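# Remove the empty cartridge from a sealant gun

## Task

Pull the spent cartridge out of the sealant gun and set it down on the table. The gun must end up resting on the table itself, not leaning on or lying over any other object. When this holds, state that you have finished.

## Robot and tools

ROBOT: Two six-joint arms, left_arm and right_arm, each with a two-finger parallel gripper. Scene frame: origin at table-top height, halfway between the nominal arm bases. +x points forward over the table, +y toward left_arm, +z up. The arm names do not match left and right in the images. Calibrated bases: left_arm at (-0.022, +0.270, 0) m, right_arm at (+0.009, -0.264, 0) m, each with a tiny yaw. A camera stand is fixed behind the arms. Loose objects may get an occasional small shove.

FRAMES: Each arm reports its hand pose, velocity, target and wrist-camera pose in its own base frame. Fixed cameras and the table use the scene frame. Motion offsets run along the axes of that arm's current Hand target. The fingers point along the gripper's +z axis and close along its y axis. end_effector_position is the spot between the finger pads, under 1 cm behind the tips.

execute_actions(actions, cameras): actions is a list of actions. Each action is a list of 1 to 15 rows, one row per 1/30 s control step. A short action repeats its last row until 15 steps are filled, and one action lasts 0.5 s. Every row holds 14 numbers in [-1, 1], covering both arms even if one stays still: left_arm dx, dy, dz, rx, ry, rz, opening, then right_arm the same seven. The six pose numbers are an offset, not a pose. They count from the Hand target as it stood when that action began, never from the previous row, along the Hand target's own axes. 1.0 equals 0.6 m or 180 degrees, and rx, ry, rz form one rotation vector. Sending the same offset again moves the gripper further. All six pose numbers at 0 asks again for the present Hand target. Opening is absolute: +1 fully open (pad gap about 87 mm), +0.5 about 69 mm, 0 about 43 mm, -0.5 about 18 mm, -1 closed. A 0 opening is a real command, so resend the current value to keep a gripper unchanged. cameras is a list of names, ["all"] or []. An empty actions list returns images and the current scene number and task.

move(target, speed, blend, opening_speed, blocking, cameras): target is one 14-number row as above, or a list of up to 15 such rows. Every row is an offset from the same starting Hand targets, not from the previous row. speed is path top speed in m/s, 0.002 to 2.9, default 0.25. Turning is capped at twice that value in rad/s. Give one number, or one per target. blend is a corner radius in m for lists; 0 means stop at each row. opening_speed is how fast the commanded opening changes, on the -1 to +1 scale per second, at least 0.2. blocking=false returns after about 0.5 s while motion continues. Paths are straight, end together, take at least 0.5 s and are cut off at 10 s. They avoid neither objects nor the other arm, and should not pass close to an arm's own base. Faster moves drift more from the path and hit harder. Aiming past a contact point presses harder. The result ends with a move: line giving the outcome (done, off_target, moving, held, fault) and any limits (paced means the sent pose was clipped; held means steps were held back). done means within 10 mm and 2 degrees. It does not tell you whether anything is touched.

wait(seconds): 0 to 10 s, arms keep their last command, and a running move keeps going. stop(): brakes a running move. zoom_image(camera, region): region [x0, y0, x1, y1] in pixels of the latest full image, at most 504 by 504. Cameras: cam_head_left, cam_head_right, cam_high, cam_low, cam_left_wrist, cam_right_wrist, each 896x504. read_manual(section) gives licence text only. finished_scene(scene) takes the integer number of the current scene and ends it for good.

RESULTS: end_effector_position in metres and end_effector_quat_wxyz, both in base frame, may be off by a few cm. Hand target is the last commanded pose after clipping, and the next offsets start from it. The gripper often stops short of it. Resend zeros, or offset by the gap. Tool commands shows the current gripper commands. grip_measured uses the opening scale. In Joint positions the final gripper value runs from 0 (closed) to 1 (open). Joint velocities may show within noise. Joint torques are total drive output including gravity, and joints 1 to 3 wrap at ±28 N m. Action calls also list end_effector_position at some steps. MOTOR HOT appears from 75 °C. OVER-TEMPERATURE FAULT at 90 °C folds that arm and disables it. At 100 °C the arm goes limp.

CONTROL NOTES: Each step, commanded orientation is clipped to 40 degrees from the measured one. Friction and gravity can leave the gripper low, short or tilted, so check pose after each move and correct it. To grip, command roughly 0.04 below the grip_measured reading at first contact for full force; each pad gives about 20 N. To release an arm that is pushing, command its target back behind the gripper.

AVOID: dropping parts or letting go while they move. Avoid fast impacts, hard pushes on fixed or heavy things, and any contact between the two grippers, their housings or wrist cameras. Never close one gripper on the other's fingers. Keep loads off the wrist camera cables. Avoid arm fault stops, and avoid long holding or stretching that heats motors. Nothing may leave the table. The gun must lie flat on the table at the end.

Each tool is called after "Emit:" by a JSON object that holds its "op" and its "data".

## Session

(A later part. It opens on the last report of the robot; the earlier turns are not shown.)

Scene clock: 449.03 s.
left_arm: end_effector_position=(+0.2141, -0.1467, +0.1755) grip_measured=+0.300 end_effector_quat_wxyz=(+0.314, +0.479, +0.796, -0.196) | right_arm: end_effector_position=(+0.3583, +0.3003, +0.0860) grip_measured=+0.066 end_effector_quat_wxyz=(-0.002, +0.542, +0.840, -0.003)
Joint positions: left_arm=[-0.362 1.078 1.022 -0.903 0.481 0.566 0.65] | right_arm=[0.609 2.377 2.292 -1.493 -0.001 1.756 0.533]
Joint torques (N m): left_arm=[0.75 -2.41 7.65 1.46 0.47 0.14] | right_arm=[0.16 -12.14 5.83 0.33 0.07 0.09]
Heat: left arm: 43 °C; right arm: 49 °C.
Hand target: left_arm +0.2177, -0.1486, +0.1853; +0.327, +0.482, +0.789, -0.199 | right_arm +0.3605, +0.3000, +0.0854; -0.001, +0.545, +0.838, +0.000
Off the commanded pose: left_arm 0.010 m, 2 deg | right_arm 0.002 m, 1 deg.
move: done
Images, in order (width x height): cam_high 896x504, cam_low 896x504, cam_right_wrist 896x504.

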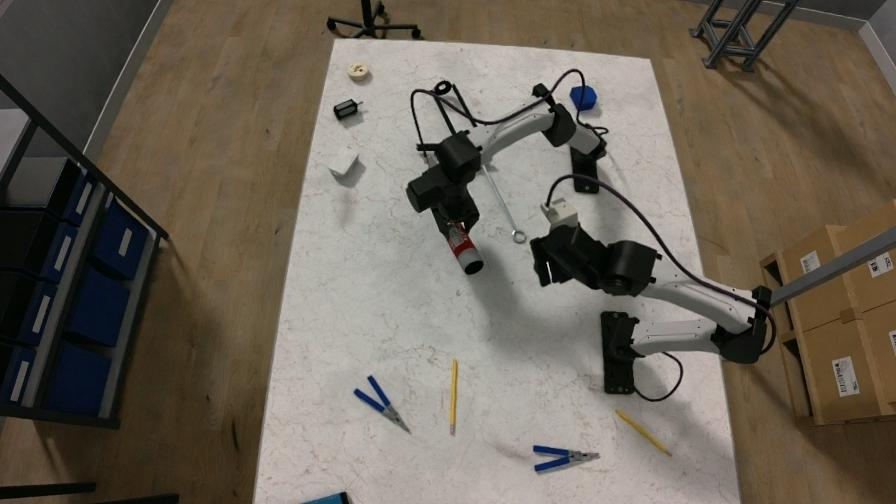

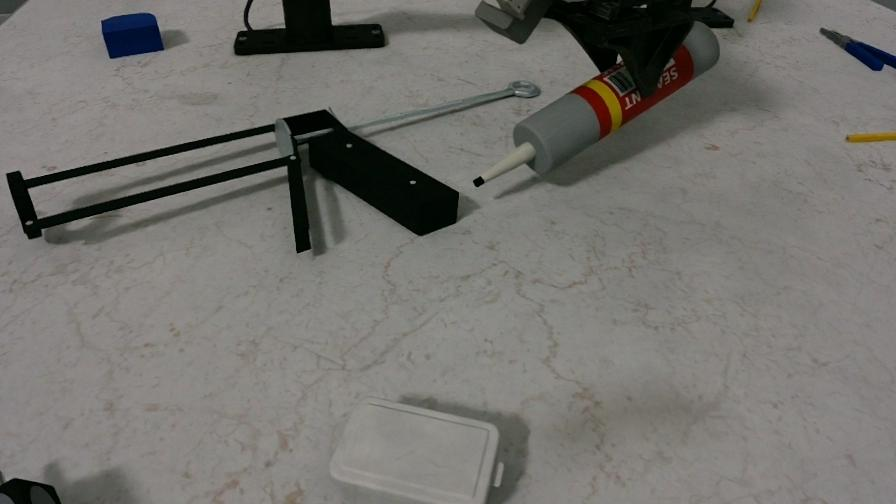

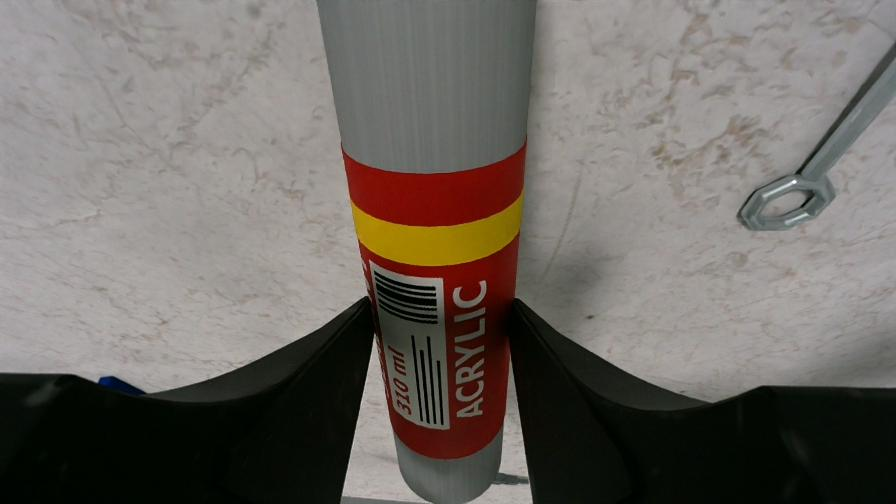

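Emit:
{"op": "move", "data": {"target": [[0,0,0,0,0,0,0.3,0.07,0,0,0,0,0,0.0],[0,0,0,0,0,0,0.3,0.07,0,0.09,0,0,0,0.0]], "speed": 0.07, "cameras": ["cam_low","cam_right_wrist"]}}

Scene clock: 453.03 s.
left_arm: end_effector_position=(+0.2141, -0.1467, +0.1755) grip_measured=+0.300 end_effector_quat_wxyz=(+0.314, +0.479, +0.796, -0.196) | right_arm: end_effector_position=(+0.3400, +0.3368, +0.0358) grip_measured=+0.066 end_effector_quat_wxyz=(-0.005, +0.541, +0.841, -0.008)
Joint positions: left_arm=[-0.362 1.078 1.022 -0.903 0.481 0.566 0.65] | right_arm=[0.695 2.421 2.171 -1.34 -0.005 1.839 0.533]
Joint torques (N m): left_arm=[0.73 -2.33 7.66 1.46 0.47 0.11] | right_arm=[0.43 -12.81 4.12 0.56 0.1 0.14]
Heat: left arm: 43 °C; right arm: 50 °C.
Hand target: left_arm +0.2177, -0.1486, +0.1853; +0.327, +0.482, +0.789, -0.199 | right_arm +0.3433, +0.3384, +0.0313; -0.001, +0.545, +0.838, +0.000
Off the commanded pose: left_arm 0.011 m, 2 deg | right_arm 0.006 m, 1 deg.
move: off_target (left_arm)
Images, in order (width x height): cam_low 896x504, cam_right_wrist 896x504.

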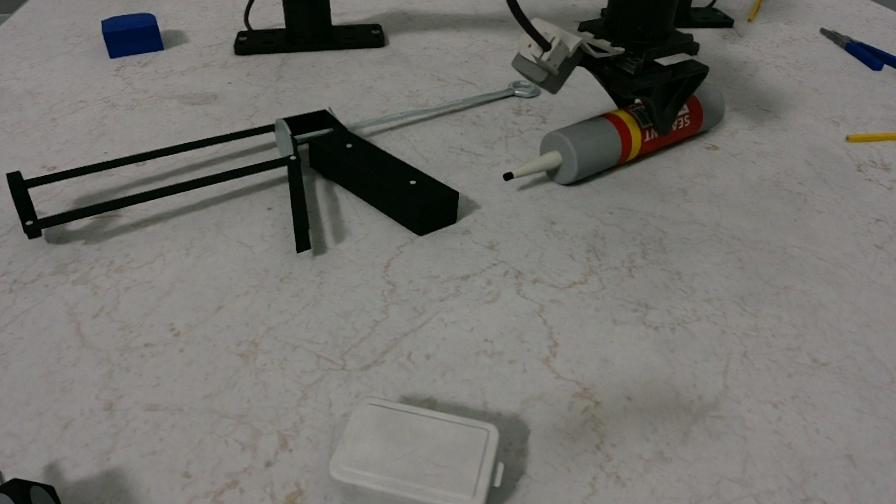

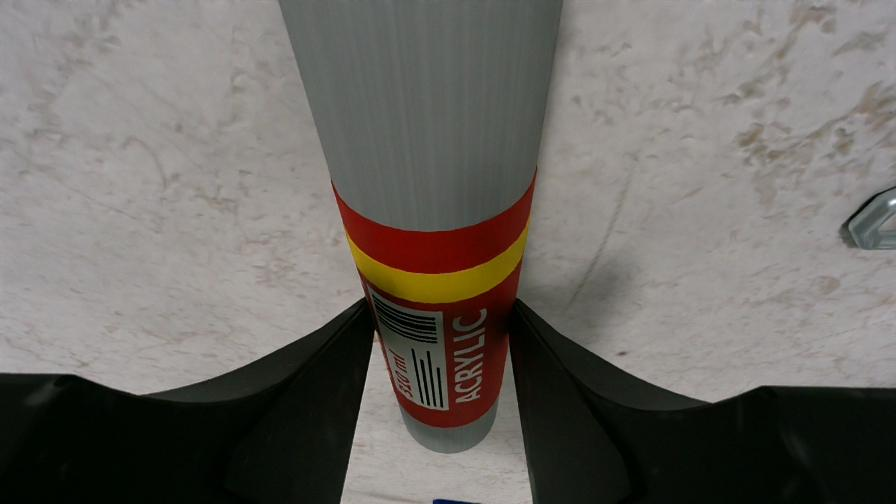

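Emit:
{"op": "move", "data": {"target": [[0,0,0,0,0,0,0.3,0,0,0.01,0,0,0,0.0],[0,0,0,0,0,0,0.3,0,0,0.01,0,0,0,0.7],[0,0,0,0,0,0,0.3,0,0,-0.15,0,0,0,0.7]], "speed": 0.1, "opening_speed": 0.4, "cameras": ["cam_low","cam_high"]}}

Scene clock: 459.10 s.
left_arm: end_effector_position=(+0.2141, -0.1467, +0.1755) grip_measured=+0.300 end_effector_quat_wxyz=(+0.314, +0.479, +0.796, -0.196) | right_arm: end_effector_position=(+0.3416, +0.3383, +0.1042) grip_measured=+0.700 end_effector_quat_wxyz=(+0.001, +0.543, +0.840, +0.013)
Joint positions: left_arm=[-0.362 1.078 1.022 -0.903 0.481 0.566 0.65] | right_arm=[0.695 2.415 2.433 -1.562 -0.006 1.843 0.85]
Joint torques (N m): left_arm=[0.79 -2.37 7.61 1.48 0.45 0.13] | right_arm=[0.25 -14.42 7.56 0.2 0.07 0.14]
Heat: left arm: 43 °C; right arm: 53 °C.
Hand target: left_arm +0.2177, -0.1486, +0.1853; +0.327, +0.482, +0.789, -0.199 | right_arm +0.3435, +0.3384, +0.1213; -0.001, +0.545, +0.838, +0.000
Off the commanded pose: left_arm 0.011 m, 2 deg | right_arm 0.017 m, 2 deg.
joint sent to its limit (right arm) — joint 4 (wrist pitch), lower limit. The joint targets are off in orientation, not in position.
move: off_target (left_arm, right_arm); target 2's new opening was sent with right_arm's hand 0.011 m and 1 deg from that target
Images, in order (width x height): cam_high 896x504, cam_low 896x504.

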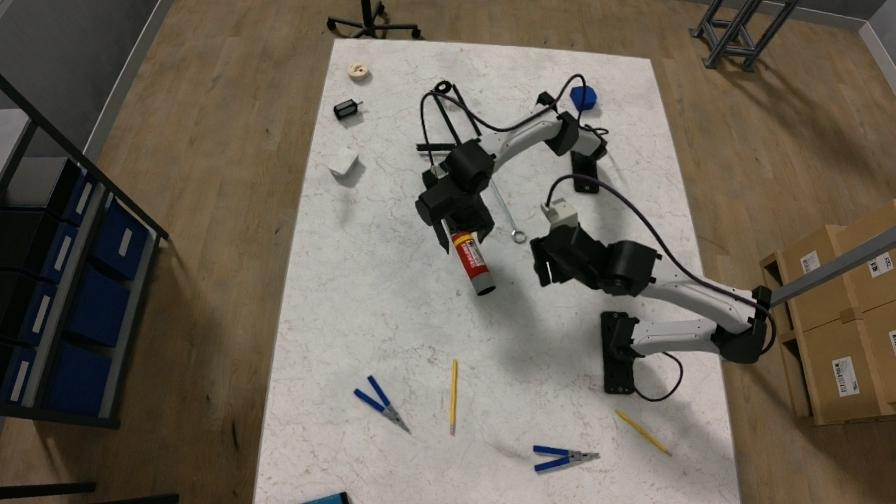

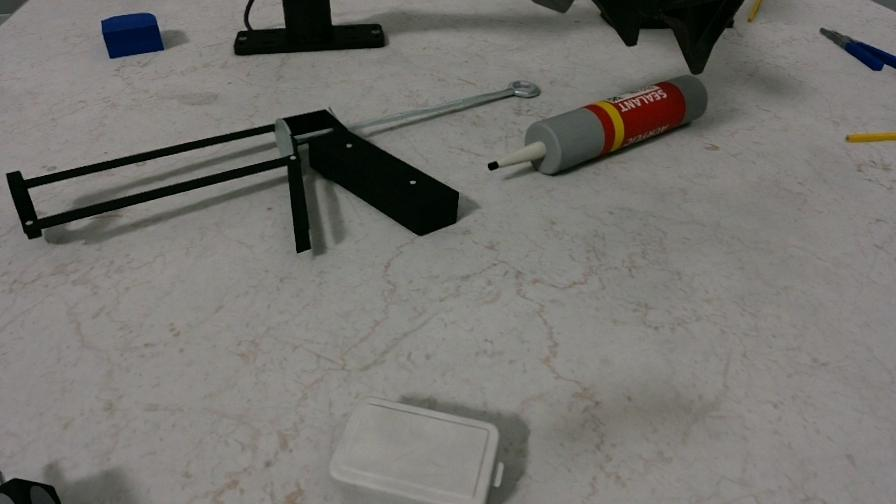

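Emit:
{"op": "wait", "data": {"seconds": 1, "cameras": ["cam_low"]}}

Scene clock: 461.67 s.
left_arm: end_effector_position=(+0.2141, -0.1467, +0.1755) grip_measured=+0.300 end_effector_quat_wxyz=(+0.314, +0.479, +0.796, -0.196) | right_arm: end_effector_position=(+0.3415, +0.3383, +0.1042) grip_measured=+0.700 end_effector_quat_wxyz=(+0.001, +0.543, +0.840, +0.013)
Joint positions: left_arm=[-0.362 1.078 1.022 -0.903 0.481 0.566 0.65] | right_arm=[0.695 2.415 2.433 -1.563 -0.006 1.843 0.85]
Joint torques (N m): left_arm=[0.75 -2.41 7.71 1.45 0.49 0.13] | right_arm=[0.27 -14.38 7.51 0.2 0.06 0.13]
Heat: left arm: 43 °C; right arm: 55 °C.
Hand target: left_arm +0.2177, -0.1486, +0.1853; +0.327, +0.482, +0.789, -0.199 | right_arm +0.3435, +0.3384, +0.1213; -0.001, +0.545, +0.838, +0.000
Tool commands: left_gripper/opening=+0.3 right_gripper/opening=+0.7
Off the commanded pose: left_arm 0.011 m, 2 deg | right_arm 0.017 m, 2 deg.
wait: 1.00 s; at rest from the start
Images, in order (width x height): cam_low 896x504.

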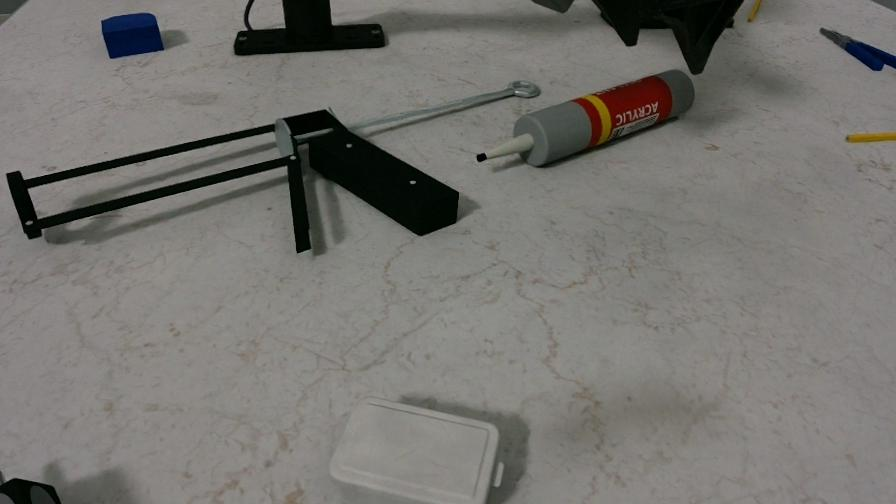

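Emit:
{"op": "wait", "data": {"seconds": 3, "cameras": ["cam_low"]}}

Scene clock: 465.83 s.
left_arm: end_effector_position=(+0.2141, -0.1467, +0.1755) grip_measured=+0.300 end_effector_quat_wxyz=(+0.314, +0.479, +0.796, -0.196) | right_arm: end_effector_position=(+0.3415, +0.3383, +0.1042) grip_measured=+0.700 end_effector_quat_wxyz=(+0.001, +0.543, +0.840, +0.013)
Joint positions: left_arm=[-0.362 1.078 1.022 -0.903 0.481 0.566 0.65] | right_arm=[0.695 2.415 2.433 -1.563 -0.006 1.843 0.85]
Joint torques (N m): left_arm=[0.76 -2.28 7.71 1.47 0.44 0.1] | right_arm=[0.27 -14.37 7.51 0.21 0.06 0.14]
Heat: left arm: 43 °C; right arm: 58 °C.
Hand target: left_arm +0.2177, -0.1486, +0.1853; +0.327, +0.482, +0.789, -0.199 | right_arm +0.3435, +0.3384, +0.1213; -0.001, +0.545, +0.838, +0.000
Tool commands: left_gripper/opening=+0.3 right_gripper/opening=+0.7
Off the commanded pose: left_arm 0.011 m, 2 deg | right_arm 0.017 m, 2 deg.
wait: 3.00 s; at rest from the start
Images, in order (width x height): cam_low 896x504.

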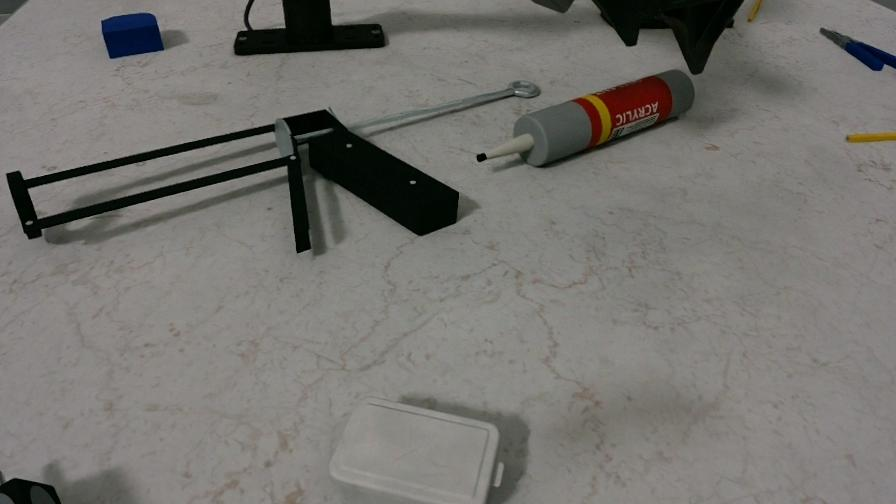

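Stopped. The cartridge is out and the gun is flat on the table; done with scene 1.

Emit:
{"op": "finished_scene", "data": {"scene": 1}}

The scene is finished: the task was done.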